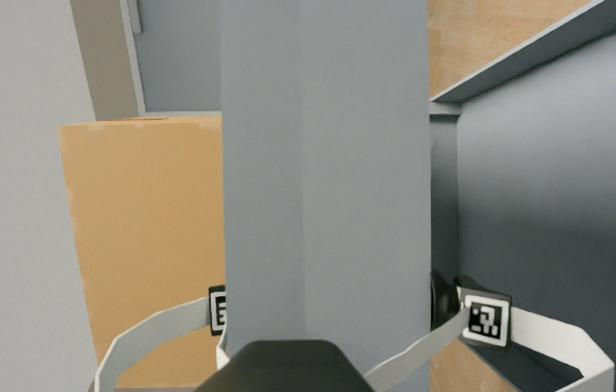

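Request:
{"name": "move", "arguments": {
  "r2": {"joints":{"gripper_m":0.12}},
  "blocking": false,
  "cameras": []
}}

Request:
{"name": "wait", "arguments": {
  "seconds": 2,
  "cameras": []
}}

Request:
{"name": "move", "arguments": {
  "r2": {"base":{"translate_m":-0.055},"pace":"slow"},
  "blocking": false,
  "cameras": []
}}

Request:
{"name": "wait", "arguments": {
  "seconds": 2,
  "cameras": ["r2_wrist_camera"]
}}

Request:
{"name": "move", "arguments": {
  "r2": {"joints":{"gripper_m":-0.03}},
  "blocking": false,
  "cameras": []
}}

Request:
{"name": "wait", "arguments": {
  "seconds": 3,
  "cameras": ["r2_wrist_camera","r2_head_camera"]
}}

Scene clock: 171.07 s.
move: r2 moving
r1: as last shown
r1.lidar_m: 0.74 0.80 1.01 2.48 2.62 2.19 2.10 2.27 2.29 2.19 0.92 0.76
r1.motor_effort: lift_m=+19(20) arm_m=-4(4) wheel_0=+1(1) wheel_1=+1(1) wheel_2=+0(0)
r1.servo_current: wrist_yaw_rad=52(52) wrist_pitch_rad=39(46) wrist_roll_rad=52(59) gripper_m=39(46)
r1.wrist_depth_mm: - 134 - - - - - / - 122 135 - - - - / - 123 163 - - - - / 108 135 212 - - - - / 214 - - - - - - / 1025 1205 193 1182 187 1138 1138 / 759 759 759 778 778 723 759
r2.base_odometry: x=-1.103 y=-0.046 heading=-2.446
r2.turned_by_wheels: +0.000
r2.turned_by_imu: +0.000
r2.base_tilt: forward=-0.7 right=+0.1
r2.lidar_m: 0.39 0.41 2.60 2.66 2.54 2.40 2.40 2.26 2.10 2.16 2.80 0.45
r2.base_status: not commanded
r2.joint_positions: lift_m=+0.687 arm_m=+0.060 wrist_yaw_rad=+0.000 wrist_pitch_rad=+0.015 wrist_roll_rad=+1.568 gripper_m=-0.003
r2.joint_status: gripper_m moving
r2.measured_speeds: all 0
r2.motor_effort: lift_m=+22(22) arm_m=-3(4) wheel_0=+1(1) wheel_1=+4(4) wheel_2=-2(2)
r2.servo_current: wrist_yaw_rad=46(65) wrist_pitch_rad=78(85) wrist_roll_rad=59(59) gripper_m=78(208)
r2.contact_limits: translate_m 0.3
r2.hand_pose: x=+0.5193 y=-0.0873 z=+0.8606 quat_wxyz=(+0.708, +0.706, +0.005, -0.005) (m; r2's base frame)
r2.wrist_depth_mm: - - - 178 179 1499 1098 / - - - 179 181 676 - / - 368 370 179 182 - - / - 382 379 181 182 - - / - 397 394 120 183 - - / - 410 169 120 183 158 - / - 415 427 - 135 539 -
pictures: none
No camera images: "cameras" was empty.

Scene clock: 172.80 s.
earlier move: r2 done
r1.base_odometry: x=-1.219 y=+1.227 heading=-2.359
r1.turned_by_wheels: +0.000
r1.turned_by_imu: +0.000
r1.base_tilt: forward=-1.6 right=+1.3
r1.lidar_m: 0.73 0.78 1.01 2.49 2.66 2.20 2.11 2.26 2.27 2.21 0.92 0.73
r1.base_status: not commanded
r1.joint_positions: lift_m=+0.124 arm_m=+0.000 wrist_yaw_rad=+3.194 wrist_pitch_rad=+0.002 wrist_roll_rad=+0.000 gripper_m=+0.056
r1.joint_status: not commanded
r1.measured_speeds: all 0
r1.motor_effort: lift_m=+20(20) arm_m=-4(4) wheel_0=+1(2) wheel_1=+1(1) wheel_2=+0(0)
r1.servo_current: wrist_yaw_rad=52(65) wrist_pitch_rad=39(52) wrist_roll_rad=39(72) gripper_m=39(52)
r1.hand_pose: x=-0.1216 y=+0.0722 z=+0.3019 quat_wxyz=(-0.026, -0.001, +0.000, +1.000) (m; r1's base frame)
r1.wrist_depth_mm: - 135 - - - - - / - 122 135 - - - - / - 124 163 - - - - / 108 135 213 - - - - / 213 - - - - - - / 991 1205 194 1182 187 1118 1118 / 750 750 750 798 778 723 741
r2.base_odometry: x=-1.103 y=-0.046 heading=-2.446
r2.turned_by_wheels: +0.000
r2.turned_by_imu: +0.000
r2.base_tilt: forward=-0.7 right=+0.1
r2.lidar_m: 0.41 0.45 2.59 2.68 2.56 2.37 2.42 2.27 2.11 2.16 2.80 0.48
r2.base_status: not commanded
r2.joint_positions: lift_m=+0.687 arm_m=+0.060 wrist_yaw_rad=-0.002 wrist_pitch_rad=+0.015 wrist_roll_rad=+1.569 gripper_m=+0.120
r2.joint_status: all done
r2.measured_speeds: all 0
r2.motor_effort: lift_m=+22(22) arm_m=+3(4) wheel_0=+1(1) wheel_1=+4(4) wheel_2=-2(2)
r2.servo_current: wrist_yaw_rad=46(65) wrist_pitch_rad=78(91) wrist_roll_rad=52(59) gripper_m=52(208)
r2.contact_limits: translate_m 0.3
r2.hand_pose: x=+0.5191 y=-0.0880 z=+0.8606 quat_wxyz=(+0.708, +0.707, +0.004, -0.006) (m; r2's base frame)
r2.wrist_depth_mm: - - - 153 213 1576 1118 / - - - 152 213 1537 - / - - 413 152 213 798 - / - 413 421 153 213 831 - / - 430 433 152 213 798 - / - 442 442 152 208 180 - / - - 462 - 214 1808 -
wait: 1.73 of 2 s (r2 has come to rest)
pictures: none
No camera images: "cameras" was empty.

Scene clock: 173.30 s.
move: r2 moving
r1: as last shown
r1.lidar_m: 0.73 0.76 1.04 2.49 2.61 2.17 2.11 2.28 2.26 2.22 0.90 0.74
r1.motor_effort: lift_m=+20(20) arm_m=-4(4) wheel_0=+1(1) wheel_1=+1(1) wheel_2=+0(0)
r1.servo_current: wrist_yaw_rad=46(59) wrist_pitch_rad=52(52) wrist_roll_rad=39(46) gripper_m=39(46)
r1.wrist_depth_mm: - 135 - - - - - / - 122 135 - - - - / - 124 163 - - - - / 108 136 212 - - - - / 213 - - - - - - / 1008 1205 193 1205 187 1138 1118 / 741 759 759 788 778 715 759
r2.base_odometry: x=-1.094 y=-0.038 heading=-2.447
r2.turned_by_wheels: +0.000
r2.turned_by_imu: +0.000
r2.base_tilt: forward=-0.7 right=+0.1
r2.lidar_m: 0.42 0.49 2.61 2.65 2.54 2.37 2.40 2.26 2.09 2.15 2.78 0.47
r2.base_status: translate_m moving
r2.joint_positions: lift_m=+0.687 arm_m=+0.060 wrist_yaw_rad=-0.002 wrist_pitch_rad=+0.015 wrist_roll_rad=+1.569 gripper_m=+0.120
r2.joint_status: not commanded
r2.measured_speeds: translate_m=-0.048 strafe_m=+0.000 rotate_rad=+0.001 lift_m=+0.000 arm_m=+0.000 wrist_yaw_rad=+0.000 wrist_pitch_rad=+0.000 wrist_roll_rad=+0.000
r2.motor_effort: lift_m=+22(22) arm_m=+4(4) wheel_0=-7(8) wheel_1=-6(6) wheel_2=+6(8)
r2.servo_current: wrist_yaw_rad=46(52) wrist_pitch_rad=72(85) wrist_roll_rad=52(52) gripper_m=52(52)
r2.hand_pose: x=+0.5191 y=-0.0880 z=+0.8606 quat_wxyz=(+0.708, +0.707, +0.004, -0.006) (m; r2's base frame)
r2.wrist_depth_mm: - - - 161 222 1661 1205 / - - - 161 222 1499 - / - - 421 161 222 809 - / - 430 427 161 222 831 - / - 445 439 161 221 809 - / - 462 200 161 221 - - / - - 473 - 223 1756 -
pictures: none
No camera images: "cameras" was empty.

Scene clock: 174.57 s.
earlier move: r2 done
r1.base_odometry: x=-1.219 y=+1.227 heading=-2.359
r1.turned_by_wheels: +0.000
r1.turned_by_imu: +0.000
r1.base_tilt: forward=-1.6 right=+1.3
r1.lidar_m: 0.73 0.77 1.00 2.49 2.64 2.18 2.11 2.26 2.29 2.20 0.88 0.74
r1.base_status: not commanded
r1.joint_positions: lift_m=+0.124 arm_m=+0.000 wrist_yaw_rad=+3.194 wrist_pitch_rad=+0.002 wrist_roll_rad=+0.000 gripper_m=+0.056
r1.joint_status: not commanded
r1.measured_speeds: all 0
r1.motor_effort: lift_m=+20(20) arm_m=-4(4) wheel_0=+1(1) wheel_1=+1(1) wheel_2=+0(0)
r1.servo_current: wrist_yaw_rad=59(72) wrist_pitch_rad=39(52) wrist_roll_rad=46(65) gripper_m=46(46)
r1.hand_pose: x=-0.1216 y=+0.0722 z=+0.3019 quat_wxyz=(-0.026, -0.001, +0.000, +1.000) (m; r1's base frame)
r1.wrist_depth_mm: - 135 - - - - - / - 122 134 - - - - / - 123 163 - - - - / 108 136 213 - - - - / 214 - - - - - - / 1008 1205 193 1182 187 1138 1118 / 750 759 750 798 788 723 750
r2.base_odometry: x=-1.061 y=-0.011 heading=-2.446
r2.turned_by_wheels: +0.000
r2.turned_by_imu: +0.000
r2.base_tilt: forward=-0.7 right=+0.1
r2.lidar_m: 0.48 2.83 2.65 2.68 2.52 2.33 2.40 2.23 2.09 2.13 2.79 0.52
r2.base_status: done
r2.joint_positions: lift_m=+0.687 arm_m=+0.060 wrist_yaw_rad=-0.002 wrist_pitch_rad=+0.009 wrist_roll_rad=+1.569 gripper_m=+0.120
r2.joint_status: not commanded
r2.measured_speeds: all 0
r2.motor_effort: lift_m=+22(22) arm_m=+4(4) wheel_0=-5(9) wheel_1=-3(8) wheel_2=+7(9)
r2.servo_current: wrist_yaw_rad=59(59) wrist_pitch_rad=59(85) wrist_roll_rad=59(59) gripper_m=46(59)
r2.hand_pose: x=+0.5191 y=-0.0880 z=+0.8623 quat_wxyz=(+0.708, +0.707, +0.003, -0.004) (m; r2's base frame)
r2.wrist_depth_mm: - - - 204 264 1661 1229 / - - - 204 264 1661 - / - - 473 204 263 866 - / - - 469 204 264 866 - / - - 484 204 265 866 - / - - 200 204 200 - - / - - 521 - 264 1863 -
wait: 1.27 of 2 s (r2 has come to rest)
pictures: r2_wrist_camera
Images, in order (width x height): r2_wrist_camera 616x392.

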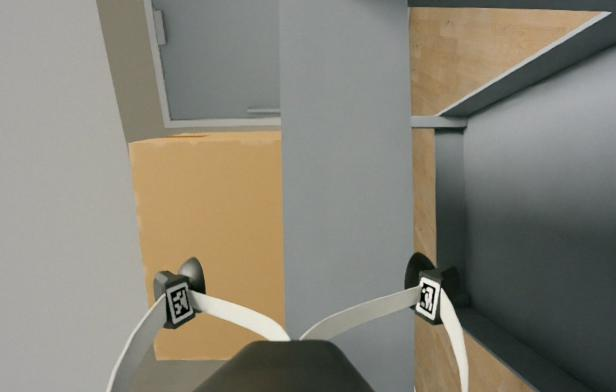

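Scene clock: 175.07 s.
move: r2 moving
r1: as last shown
r1.lidar_m: 0.72 0.78 1.02 2.50 2.66 2.18 2.11 2.26 2.29 2.22 0.93 0.77
r1.motor_effort: lift_m=+20(20) arm_m=-4(4) wheel_0=+1(2) wheel_1=+1(1) wheel_2=+0(0)
r1.servo_current: wrist_yaw_rad=52(65) wrist_pitch_rad=33(46) wrist_roll_rad=46(52) gripper_m=39(46)
r1.wrist_depth_mm: - 134 - - - - - / - 122 135 - - - - / - 123 163 - - - - / 108 136 213 - - - - / 213 - - - - - - / 1008 1229 194 1205 187 1138 1138 / 759 759 750 788 788 723 750
r2.base_odometry: x=-1.061 y=-0.011 heading=-2.446
r2.turned_by_wheels: +0.000
r2.turned_by_imu: +0.000
r2.base_tilt: forward=-0.7 right=+0.1
r2.lidar_m: 0.48 2.84 2.63 2.70 2.49 2.34 2.39 2.26 2.06 2.13 2.77 0.53
r2.base_status: not commanded
r2.joint_positions: lift_m=+0.687 arm_m=+0.060 wrist_yaw_rad=-0.002 wrist_pitch_rad=+0.009 wrist_roll_rad=+1.569 gripper_m=+0.106
r2.joint_status: gripper_m moving
r2.measured_speeds: all 0
r2.motor_effort: lift_m=+22(22) arm_m=+4(4) wheel_0=-5(5) wheel_1=-4(4) wheel_2=+7(7)
r2.servo_current: wrist_yaw_rad=59(59) wrist_pitch_rad=59(59) wrist_roll_rad=46(59) gripper_m=98(111)
r2.hand_pose: x=+0.5191 y=-0.0880 z=+0.8623 quat_wxyz=(+0.708, +0.707, +0.003, -0.004) (m; r2's base frame)
r2.wrist_depth_mm: - - - 204 264 1661 1229 / - - - 204 265 1661 - / - - 477 204 265 866 - / - - 473 204 265 866 - / - - 488 204 265 866 - / - - 196 204 190 - - / - - 521 - 264 1708 -
pictures: none
No camera images: "cameras" was empty.

Scene clock: 176.80 s.
earlier move: r2 done
r1.base_odometry: x=-1.219 y=+1.227 heading=-2.359
r1.turned_by_wheels: +0.000
r1.turned_by_imu: +0.000
r1.base_tilt: forward=-1.6 right=+1.3
r1.lidar_m: 0.74 0.78 1.01 2.48 2.63 2.18 2.12 2.24 2.28 2.19 0.89 0.76
r1.base_status: not commanded
r1.joint_positions: lift_m=+0.124 arm_m=+0.000 wrist_yaw_rad=+3.194 wrist_pitch_rad=+0.002 wrist_roll_rad=+0.000 gripper_m=+0.056
r1.joint_status: not commanded
r1.measured_speeds: all 0
r1.motor_effort: lift_m=+19(20) arm_m=-4(4) wheel_0=+1(2) wheel_1=+1(1) wheel_2=+0(0)
r1.servo_current: wrist_yaw_rad=46(72) wrist_pitch_rad=39(52) wrist_roll_rad=59(65) gripper_m=39(52)
r1.hand_pose: x=-0.1216 y=+0.0722 z=+0.3019 quat_wxyz=(-0.026, -0.001, +0.000, +1.000) (m; r1's base frame)
r1.wrist_depth_mm: - 135 - - - - - / - 122 135 - - - - / - 123 163 - - - - / 108 136 212 - - - - / 213 - - - - - - / 991 1182 193 1160 187 1138 1118 / 741 759 750 798 778 723 759
r2.base_odometry: x=-1.061 y=-0.011 heading=-2.446
r2.turned_by_wheels: +0.000
r2.turned_by_imu: +0.000
r2.base_tilt: forward=-0.7 right=+0.0
r2.lidar_m: 0.50 2.86 2.64 2.69 2.51 2.34 2.39 2.18 2.08 2.14 2.79 0.51
r2.base_status: not commanded
r2.joint_positions: lift_m=+0.687 arm_m=+0.060 wrist_yaw_rad=+0.000 wrist_pitch_rad=+0.009 wrist_roll_rad=+1.569 gripper_m=-0.028
r2.joint_status: all done
r2.measured_speeds: all 0
r2.motor_effort: lift_m=+22(22) arm_m=+2(4) wheel_0=-4(5) wheel_1=-4(4) wheel_2=+7(7)
r2.servo_current: wrist_yaw_rad=46(65) wrist_pitch_rad=52(59) wrist_roll_rad=59(59) gripper_m=169(345)
r2.hand_pose: x=+0.5193 y=-0.0874 z=+0.8623 quat_wxyz=(+0.708, +0.707, +0.003, -0.003) (m; r2's base frame)
r2.wrist_depth_mm: - - - 197 257 1661 1160 / - - - 198 258 1661 - / - - 459 199 258 842 - / - - 469 200 260 866 - / - - 488 200 259 854 - / - - 185 201 176 - - / - 159 521 - 262 1576 -
wait: 1.73 of 3 s (r2 has come to rest)
pictures: r2_head_camera, r2_wrist_camera
Images, in order (width x height): r2_head_camera 420x560, r2_wrist_camera 616x392.

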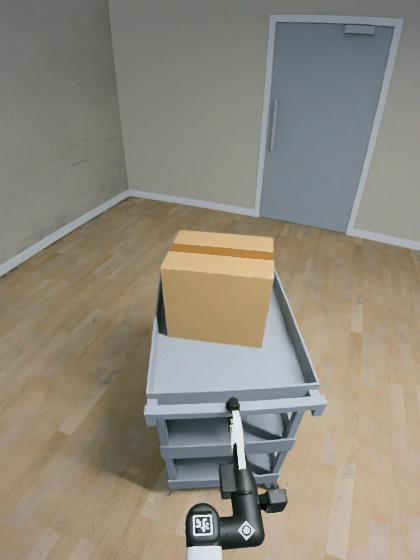

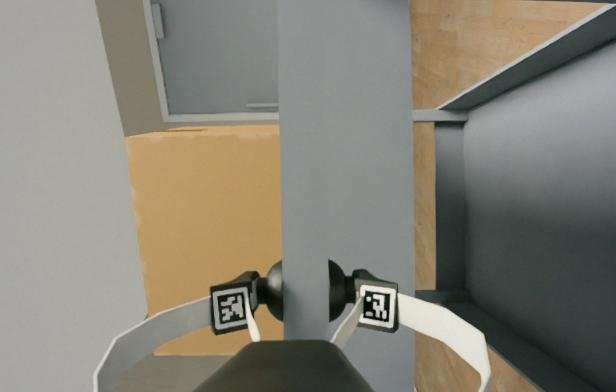

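Request:
{"name": "move", "arguments": {
  "r2": {"joints":{"gripper_m":0.12}},
  "blocking": false,
  "cameras": []
}}

Request:
{"name": "wait", "arguments": {
  "seconds": 2,
  "cameras": []
}}

Request:
{"name": "move", "arguments": {
  "r2": {"base":{"translate_m":0.03},"pace":"slow"},
  "blocking": false,
  "cameras": []
}}

Request:
{"name": "wait", "arguments": {
  "seconds": 2,
  "cameras": []
}}

Request:
{"name": "move", "arguments": {
  "r2": {"joints":{"gripper_m":-0.03}},
  "blocking": false,
  "cameras": []
}}

Request:
{"name": "wait", "arguments": {
  "seconds": 3,
  "cameras": ["r2_wrist_camera"]
}}

Scene clock: 187.13 s.
move: r2 moving
r1: as last shown
r1.lidar_m: 0.73 0.78 1.02 2.49 2.62 2.17 2.12 2.26 2.30 2.22 0.92 0.75
r1.motor_effort: lift_m=+20(20) arm_m=-4(4) wheel_0=+1(1) wheel_1=+1(1) wheel_2=+0(0)
r1.servo_current: wrist_yaw_rad=39(65) wrist_pitch_rad=39(46) wrist_roll_rad=65(65) gripper_m=39(46)
r1.wrist_depth_mm: - 134 - - - - - / - 123 135 - - - - / - 123 163 - - - - / 108 135 212 - - - - / 213 - - - - - - / 1008 1160 193 1182 187 1138 1098 / 750 750 759 788 778 732 759
r2.base_odometry: x=-1.061 y=-0.011 heading=-2.446
r2.turned_by_wheels: +0.000
r2.turned_by_imu: +0.001
r2.base_tilt: forward=-0.7 right=+0.1
r2.lidar_m: 0.48 0.53 2.63 2.70 2.52 2.33 2.41 2.25 2.08 2.12 2.78 0.51
r2.base_status: not commanded
r2.joint_positions: lift_m=+0.687 arm_m=+0.060 wrist_yaw_rad=+0.000 wrist_pitch_rad=+0.009 wrist_roll_rad=+1.569 gripper_m=-0.003
r2.joint_status: gripper_m moving
r2.measured_speeds: translate_m=-0.001 strafe_m=+0.000 rotate_rad=+0.000 lift_m=+0.000 arm_m=+0.000 wrist_yaw_rad=+0.000 wrist_pitch_rad=+0.000 wrist_roll_rad=+0.000
r2.motor_effort: lift_m=+22(22) arm_m=-3(4) wheel_0=-4(5) wheel_1=-3(4) wheel_2=+6(7)
r2.servo_current: wrist_yaw_rad=46(59) wrist_pitch_rad=52(52) wrist_roll_rad=39(52) gripper_m=85(169)
r2.hand_pose: x=+0.5193 y=-0.0874 z=+0.8623 quat_wxyz=(+0.708, +0.707, +0.003, -0.003) (m; r2's base frame)
r2.wrist_depth_mm: - - - 204 263 1661 1205 / - - - 204 263 1661 - / - - 462 204 263 - - / - - 473 204 263 878 - / - - 492 204 264 866 - / - - 188 204 180 - - / - - 521 - 265 1708 -
pictures: none
No camera images: "cameras" was empty.

Scene clock: 188.87 s.
earlier move: r2 done
r1.base_odometry: x=-1.219 y=+1.227 heading=-2.359
r1.turned_by_wheels: +0.000
r1.turned_by_imu: +0.000
r1.base_tilt: forward=-1.6 right=+1.2
r1.lidar_m: 0.71 0.78 1.01 2.49 2.64 2.18 2.11 2.29 2.30 2.21 0.91 0.77
r1.base_status: not commanded
r1.joint_positions: lift_m=+0.124 arm_m=+0.000 wrist_yaw_rad=+3.194 wrist_pitch_rad=+0.002 wrist_roll_rad=+0.000 gripper_m=+0.056
r1.joint_status: not commanded
r1.measured_speeds: all 0
r1.motor_effort: lift_m=+20(20) arm_m=-4(4) wheel_0=+1(1) wheel_1=+1(1) wheel_2=+0(0)
r1.servo_current: wrist_yaw_rad=39(65) wrist_pitch_rad=52(52) wrist_roll_rad=46(72) gripper_m=39(52)
r1.hand_pose: x=-0.1216 y=+0.0722 z=+0.3019 quat_wxyz=(-0.026, -0.001, +0.000, +1.000) (m; r1's base frame)
r1.wrist_depth_mm: - 135 - - - - - / - 122 135 - - - - / - 124 163 - - - - / 108 136 212 - - - - / 214 - - - - - - / 1008 1205 194 1182 187 1160 1118 / 759 759 750 788 778 715 750
r2.base_odometry: x=-1.061 y=-0.011 heading=-2.446
r2.turned_by_wheels: +0.000
r2.turned_by_imu: +0.000
r2.base_tilt: forward=-0.7 right=+0.1
r2.lidar_m: 0.48 2.85 2.63 2.67 2.51 2.34 2.40 2.23 2.08 2.14 2.73 0.53
r2.base_status: not commanded
r2.joint_positions: lift_m=+0.687 arm_m=+0.060 wrist_yaw_rad=+0.000 wrist_pitch_rad=+0.009 wrist_roll_rad=+1.569 gripper_m=+0.120
r2.joint_status: all done
r2.measured_speeds: all 0
r2.motor_effort: lift_m=+22(22) arm_m=-3(4) wheel_0=-3(5) wheel_1=-3(4) wheel_2=+6(7)
r2.servo_current: wrist_yaw_rad=46(59) wrist_pitch_rad=46(59) wrist_roll_rad=52(59) gripper_m=52(169)
r2.hand_pose: x=+0.5193 y=-0.0874 z=+0.8624 quat_wxyz=(+0.708, +0.707, +0.003, -0.003) (m; r2's base frame)
r2.wrist_depth_mm: - - - 202 263 1708 1229 / - - - 202 263 1708 - / - - 466 203 263 854 - / - - 477 203 262 854 - / - - 484 203 264 866 - / - - 200 204 200 - - / - - 525 - 264 1863 -
wait: 1.73 of 2 s (r2 has come to rest)
pictures: none
No camera images: "cameras" was empty.

Scene clock: 189.37 s.
move: r2 moving
r1: as last shown
r1.base_tilt: forward=-1.6 right=+1.3
r1.lidar_m: 0.74 0.78 1.01 2.48 2.63 2.16 2.12 2.28 2.27 2.19 0.90 0.75
r1.servo_current: wrist_yaw_rad=52(59) wrist_pitch_rad=39(52) wrist_roll_rad=59(59) gripper_m=46(46)
r1.wrist_depth_mm: - 134 - - - - - / - 122 135 - - - - / - 124 163 - - - - / 108 135 213 - - - - / 213 - - - - - - / 1008 1205 193 1182 187 1138 1138 / 750 750 759 798 778 715 750
r2.base_odometry: x=-1.070 y=-0.018 heading=-2.446
r2.turned_by_wheels: +0.000
r2.turned_by_imu: +0.000
r2.base_tilt: forward=-0.7 right=+0.0
r2.lidar_m: 0.46 0.49 2.61 2.66 2.47 2.33 2.41 2.21 2.08 2.16 2.77 0.50
r2.base_status: translate_m moving
r2.joint_positions: lift_m=+0.687 arm_m=+0.060 wrist_yaw_rad=+0.000 wrist_pitch_rad=+0.009 wrist_roll_rad=+1.569 gripper_m=+0.120
r2.joint_status: not commanded
r2.measured_speeds: translate_m=+0.049 strafe_m=+0.000 rotate_rad=+0.002 lift_m=+0.000 arm_m=+0.000 wrist_yaw_rad=+0.000 wrist_pitch_rad=+0.000 wrist_roll_rad=+0.000
r2.motor_effort: lift_m=+21(22) arm_m=-4(4) wheel_0=+10(10) wheel_1=+5(7) wheel_2=-9(11)
r2.servo_current: wrist_yaw_rad=52(59) wrist_pitch_rad=59(59) wrist_roll_rad=52(59) gripper_m=52(59)
r2.hand_pose: x=+0.5193 y=-0.0874 z=+0.8624 quat_wxyz=(+0.708, +0.707, +0.003, -0.003) (m; r2's base frame)
r2.wrist_depth_mm: - - - 192 253 1618 1255 / - - - 192 252 1661 - / - - 452 193 253 854 - / - 469 462 193 253 854 - / - - 480 194 253 854 - / - - 200 193 200 - - / - - 512 - - 1863 -
pictures: none
No camera images: "cameras" was empty.

Scene clock: 190.27 s.
earlier move: r2 done
r1.base_odometry: x=-1.219 y=+1.227 heading=-2.359
r1.turned_by_wheels: +0.000
r1.turned_by_imu: +0.000
r1.base_tilt: forward=-1.6 right=+1.2
r1.lidar_m: 0.73 0.79 1.01 2.48 2.62 2.17 2.10 2.28 2.31 2.21 0.90 0.74
r1.base_status: not commanded
r1.joint_positions: lift_m=+0.124 arm_m=+0.000 wrist_yaw_rad=+3.194 wrist_pitch_rad=+0.002 wrist_roll_rad=+0.000 gripper_m=+0.056
r1.joint_status: not commanded
r1.measured_speeds: all 0
r1.motor_effort: lift_m=+19(20) arm_m=-4(4) wheel_0=+1(2) wheel_1=+1(1) wheel_2=+0(0)
r1.servo_current: wrist_yaw_rad=52(65) wrist_pitch_rad=52(52) wrist_roll_rad=52(65) gripper_m=39(46)
r1.hand_pose: x=-0.1216 y=+0.0722 z=+0.3019 quat_wxyz=(-0.026, -0.001, +0.000, +1.000) (m; r1's base frame)
r1.wrist_depth_mm: - 134 - - - - - / - 122 135 - - - - / - 123 163 - - - - / 108 135 213 - - - - / 213 - - - - - - / 991 1229 194 1205 187 1138 1118 / 750 750 759 798 778 732 768
r2.base_odometry: x=-1.084 y=-0.030 heading=-2.446
r2.turned_by_wheels: +0.000
r2.turned_by_imu: +0.000
r2.base_tilt: forward=-0.7 right=+0.1
r2.lidar_m: 0.44 0.47 2.62 2.67 2.52 2.38 2.44 2.24 2.09 2.13 2.75 0.48
r2.base_status: done
r2.joint_positions: lift_m=+0.687 arm_m=+0.060 wrist_yaw_rad=+0.000 wrist_pitch_rad=+0.009 wrist_roll_rad=+1.569 gripper_m=+0.120
r2.joint_status: not commanded
r2.measured_speeds: all 0
r2.motor_effort: lift_m=+21(22) arm_m=-3(4) wheel_0=+4(10) wheel_1=+5(7) wheel_2=-6(11)
r2.servo_current: wrist_yaw_rad=46(59) wrist_pitch_rad=52(59) wrist_roll_rad=39(59) gripper_m=46(59)
r2.hand_pose: x=+0.5193 y=-0.0874 z=+0.8624 quat_wxyz=(+0.708, +0.707, +0.003, -0.003) (m; r2's base frame)
r2.wrist_depth_mm: - - - 173 233 1661 1229 / - - - 173 232 1576 - / - - 436 173 234 820 - / - 445 442 234 234 831 - / - 462 455 174 234 820 - / - - 200 174 200 - - / - - 488 - 235 1808 -
wait: 0.90 of 2 s (r2 has come to rest)
pictures: none
No camera images: "cameras" was empty.

Scene clock: 190.77 s.
move: r2 moving
r1: as last shown
r1.base_tilt: forward=-1.6 right=+1.3
r1.lidar_m: 0.73 0.79 1.01 2.49 2.64 2.18 2.12 2.27 2.28 2.19 0.88 0.73
r1.motor_effort: lift_m=+20(20) arm_m=-4(4) wheel_0=+1(1) wheel_1=+1(1) wheel_2=+0(0)
r1.servo_current: wrist_yaw_rad=46(52) wrist_pitch_rad=39(52) wrist_roll_rad=39(59) gripper_m=39(46)
r1.wrist_depth_mm: - 134 - - - - - / - 122 135 - - - - / - 124 163 - - - - / 108 135 212 - - - - / 214 - - - - - - / 1025 1229 194 1205 187 1138 1118 / 750 759 759 788 778 715 750
r2.base_odometry: x=-1.084 y=-0.030 heading=-2.446
r2.turned_by_wheels: +0.000
r2.turned_by_imu: +0.000
r2.base_tilt: forward=-0.7 right=+0.1
r2.lidar_m: 0.45 0.50 2.62 2.70 2.51 2.37 2.43 2.25 2.08 2.13 2.80 0.48
r2.base_status: not commanded
r2.joint_positions: lift_m=+0.687 arm_m=+0.060 wrist_yaw_rad=+0.000 wrist_pitch_rad=+0.009 wrist_roll_rad=+1.569 gripper_m=+0.106
r2.joint_status: gripper_m moving
r2.measured_speeds: all 0
r2.motor_effort: lift_m=+22(22) arm_m=-3(4) wheel_0=+4(4) wheel_1=+5(5) wheel_2=-6(6)
r2.servo_current: wrist_yaw_rad=46(59) wrist_pitch_rad=52(59) wrist_roll_rad=52(52) gripper_m=124(124)
r2.hand_pose: x=+0.5193 y=-0.0874 z=+0.8624 quat_wxyz=(+0.708, +0.707, +0.003, -0.003) (m; r2's base frame)
r2.wrist_depth_mm: - - - 173 234 1618 1205 / - - - 174 235 1661 - / - - 436 174 234 842 - / - 445 439 233 235 842 - / - 462 459 174 235 831 - / - - 197 174 195 - - / - - 488 - 236 1708 -
pictures: none
No camera images: "cameras" was empty.

Scene clock: 192.50 s.
earlier move: r2 done
r1.base_odometry: x=-1.219 y=+1.227 heading=-2.359
r1.turned_by_wheels: +0.000
r1.turned_by_imu: +0.000
r1.base_tilt: forward=-1.6 right=+1.3
r1.lidar_m: 0.72 0.80 1.01 2.48 2.64 2.17 2.10 2.26 2.31 2.22 0.89 0.73
r1.base_status: not commanded
r1.joint_positions: lift_m=+0.124 arm_m=+0.000 wrist_yaw_rad=+3.194 wrist_pitch_rad=+0.002 wrist_roll_rad=+0.000 gripper_m=+0.056
r1.joint_status: not commanded
r1.measured_speeds: all 0
r1.motor_effort: lift_m=+20(20) arm_m=-4(4) wheel_0=+1(2) wheel_1=+1(1) wheel_2=+0(0)
r1.servo_current: wrist_yaw_rad=39(65) wrist_pitch_rad=39(52) wrist_roll_rad=59(65) gripper_m=39(52)
r1.hand_pose: x=-0.1216 y=+0.0722 z=+0.3019 quat_wxyz=(-0.026, -0.001, +0.000, +1.000) (m; r1's base frame)
r1.wrist_depth_mm: - 135 - - - - - / - 122 135 - - - - / - 124 163 - - - - / 108 135 213 - - - - / 214 - - - - - - / 1008 1205 194 1182 187 1118 1118 / 750 741 750 798 788 723 768
r2.base_odometry: x=-1.084 y=-0.030 heading=-2.446
r2.turned_by_wheels: +0.000
r2.turned_by_imu: +0.000
r2.base_tilt: forward=-0.7 right=+0.1
r2.lidar_m: 0.45 0.47 2.61 2.67 2.52 2.37 2.41 2.23 2.08 2.15 2.77 0.49
r2.base_status: not commanded
r2.joint_positions: lift_m=+0.687 arm_m=+0.060 wrist_yaw_rad=+0.000 wrist_pitch_rad=+0.007 wrist_roll_rad=+1.569 gripper_m=-0.028
r2.joint_status: all done
r2.measured_speeds: all 0
r2.motor_effort: lift_m=+21(22) arm_m=-4(6) wheel_0=+1(4) wheel_1=+2(5) wheel_2=-1(6)
r2.servo_current: wrist_yaw_rad=33(59) wrist_pitch_rad=52(72) wrist_roll_rad=46(65) gripper_m=143(345)
r2.hand_pose: x=+0.5193 y=-0.0873 z=+0.8629 quat_wxyz=(+0.708, +0.707, +0.003, -0.002) (m; r2's base frame)
r2.wrist_depth_mm: - - - 165 224 1661 1160 / - - - 166 226 1464 - / - - 430 167 227 - - / - 445 436 167 228 - - / - - 455 168 229 - - / - - 184 169 179 - - / - - 496 - 231 1618 -
wait: 1.73 of 3 s (r2 has come to rest)
pictures: r2_wrist_camera
Images, in order (width x height): r2_wrist_camera 616x392.

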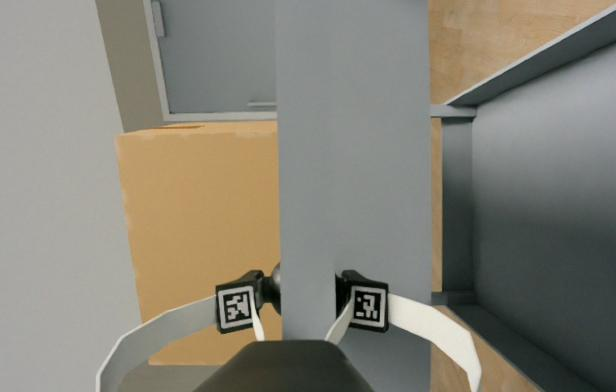

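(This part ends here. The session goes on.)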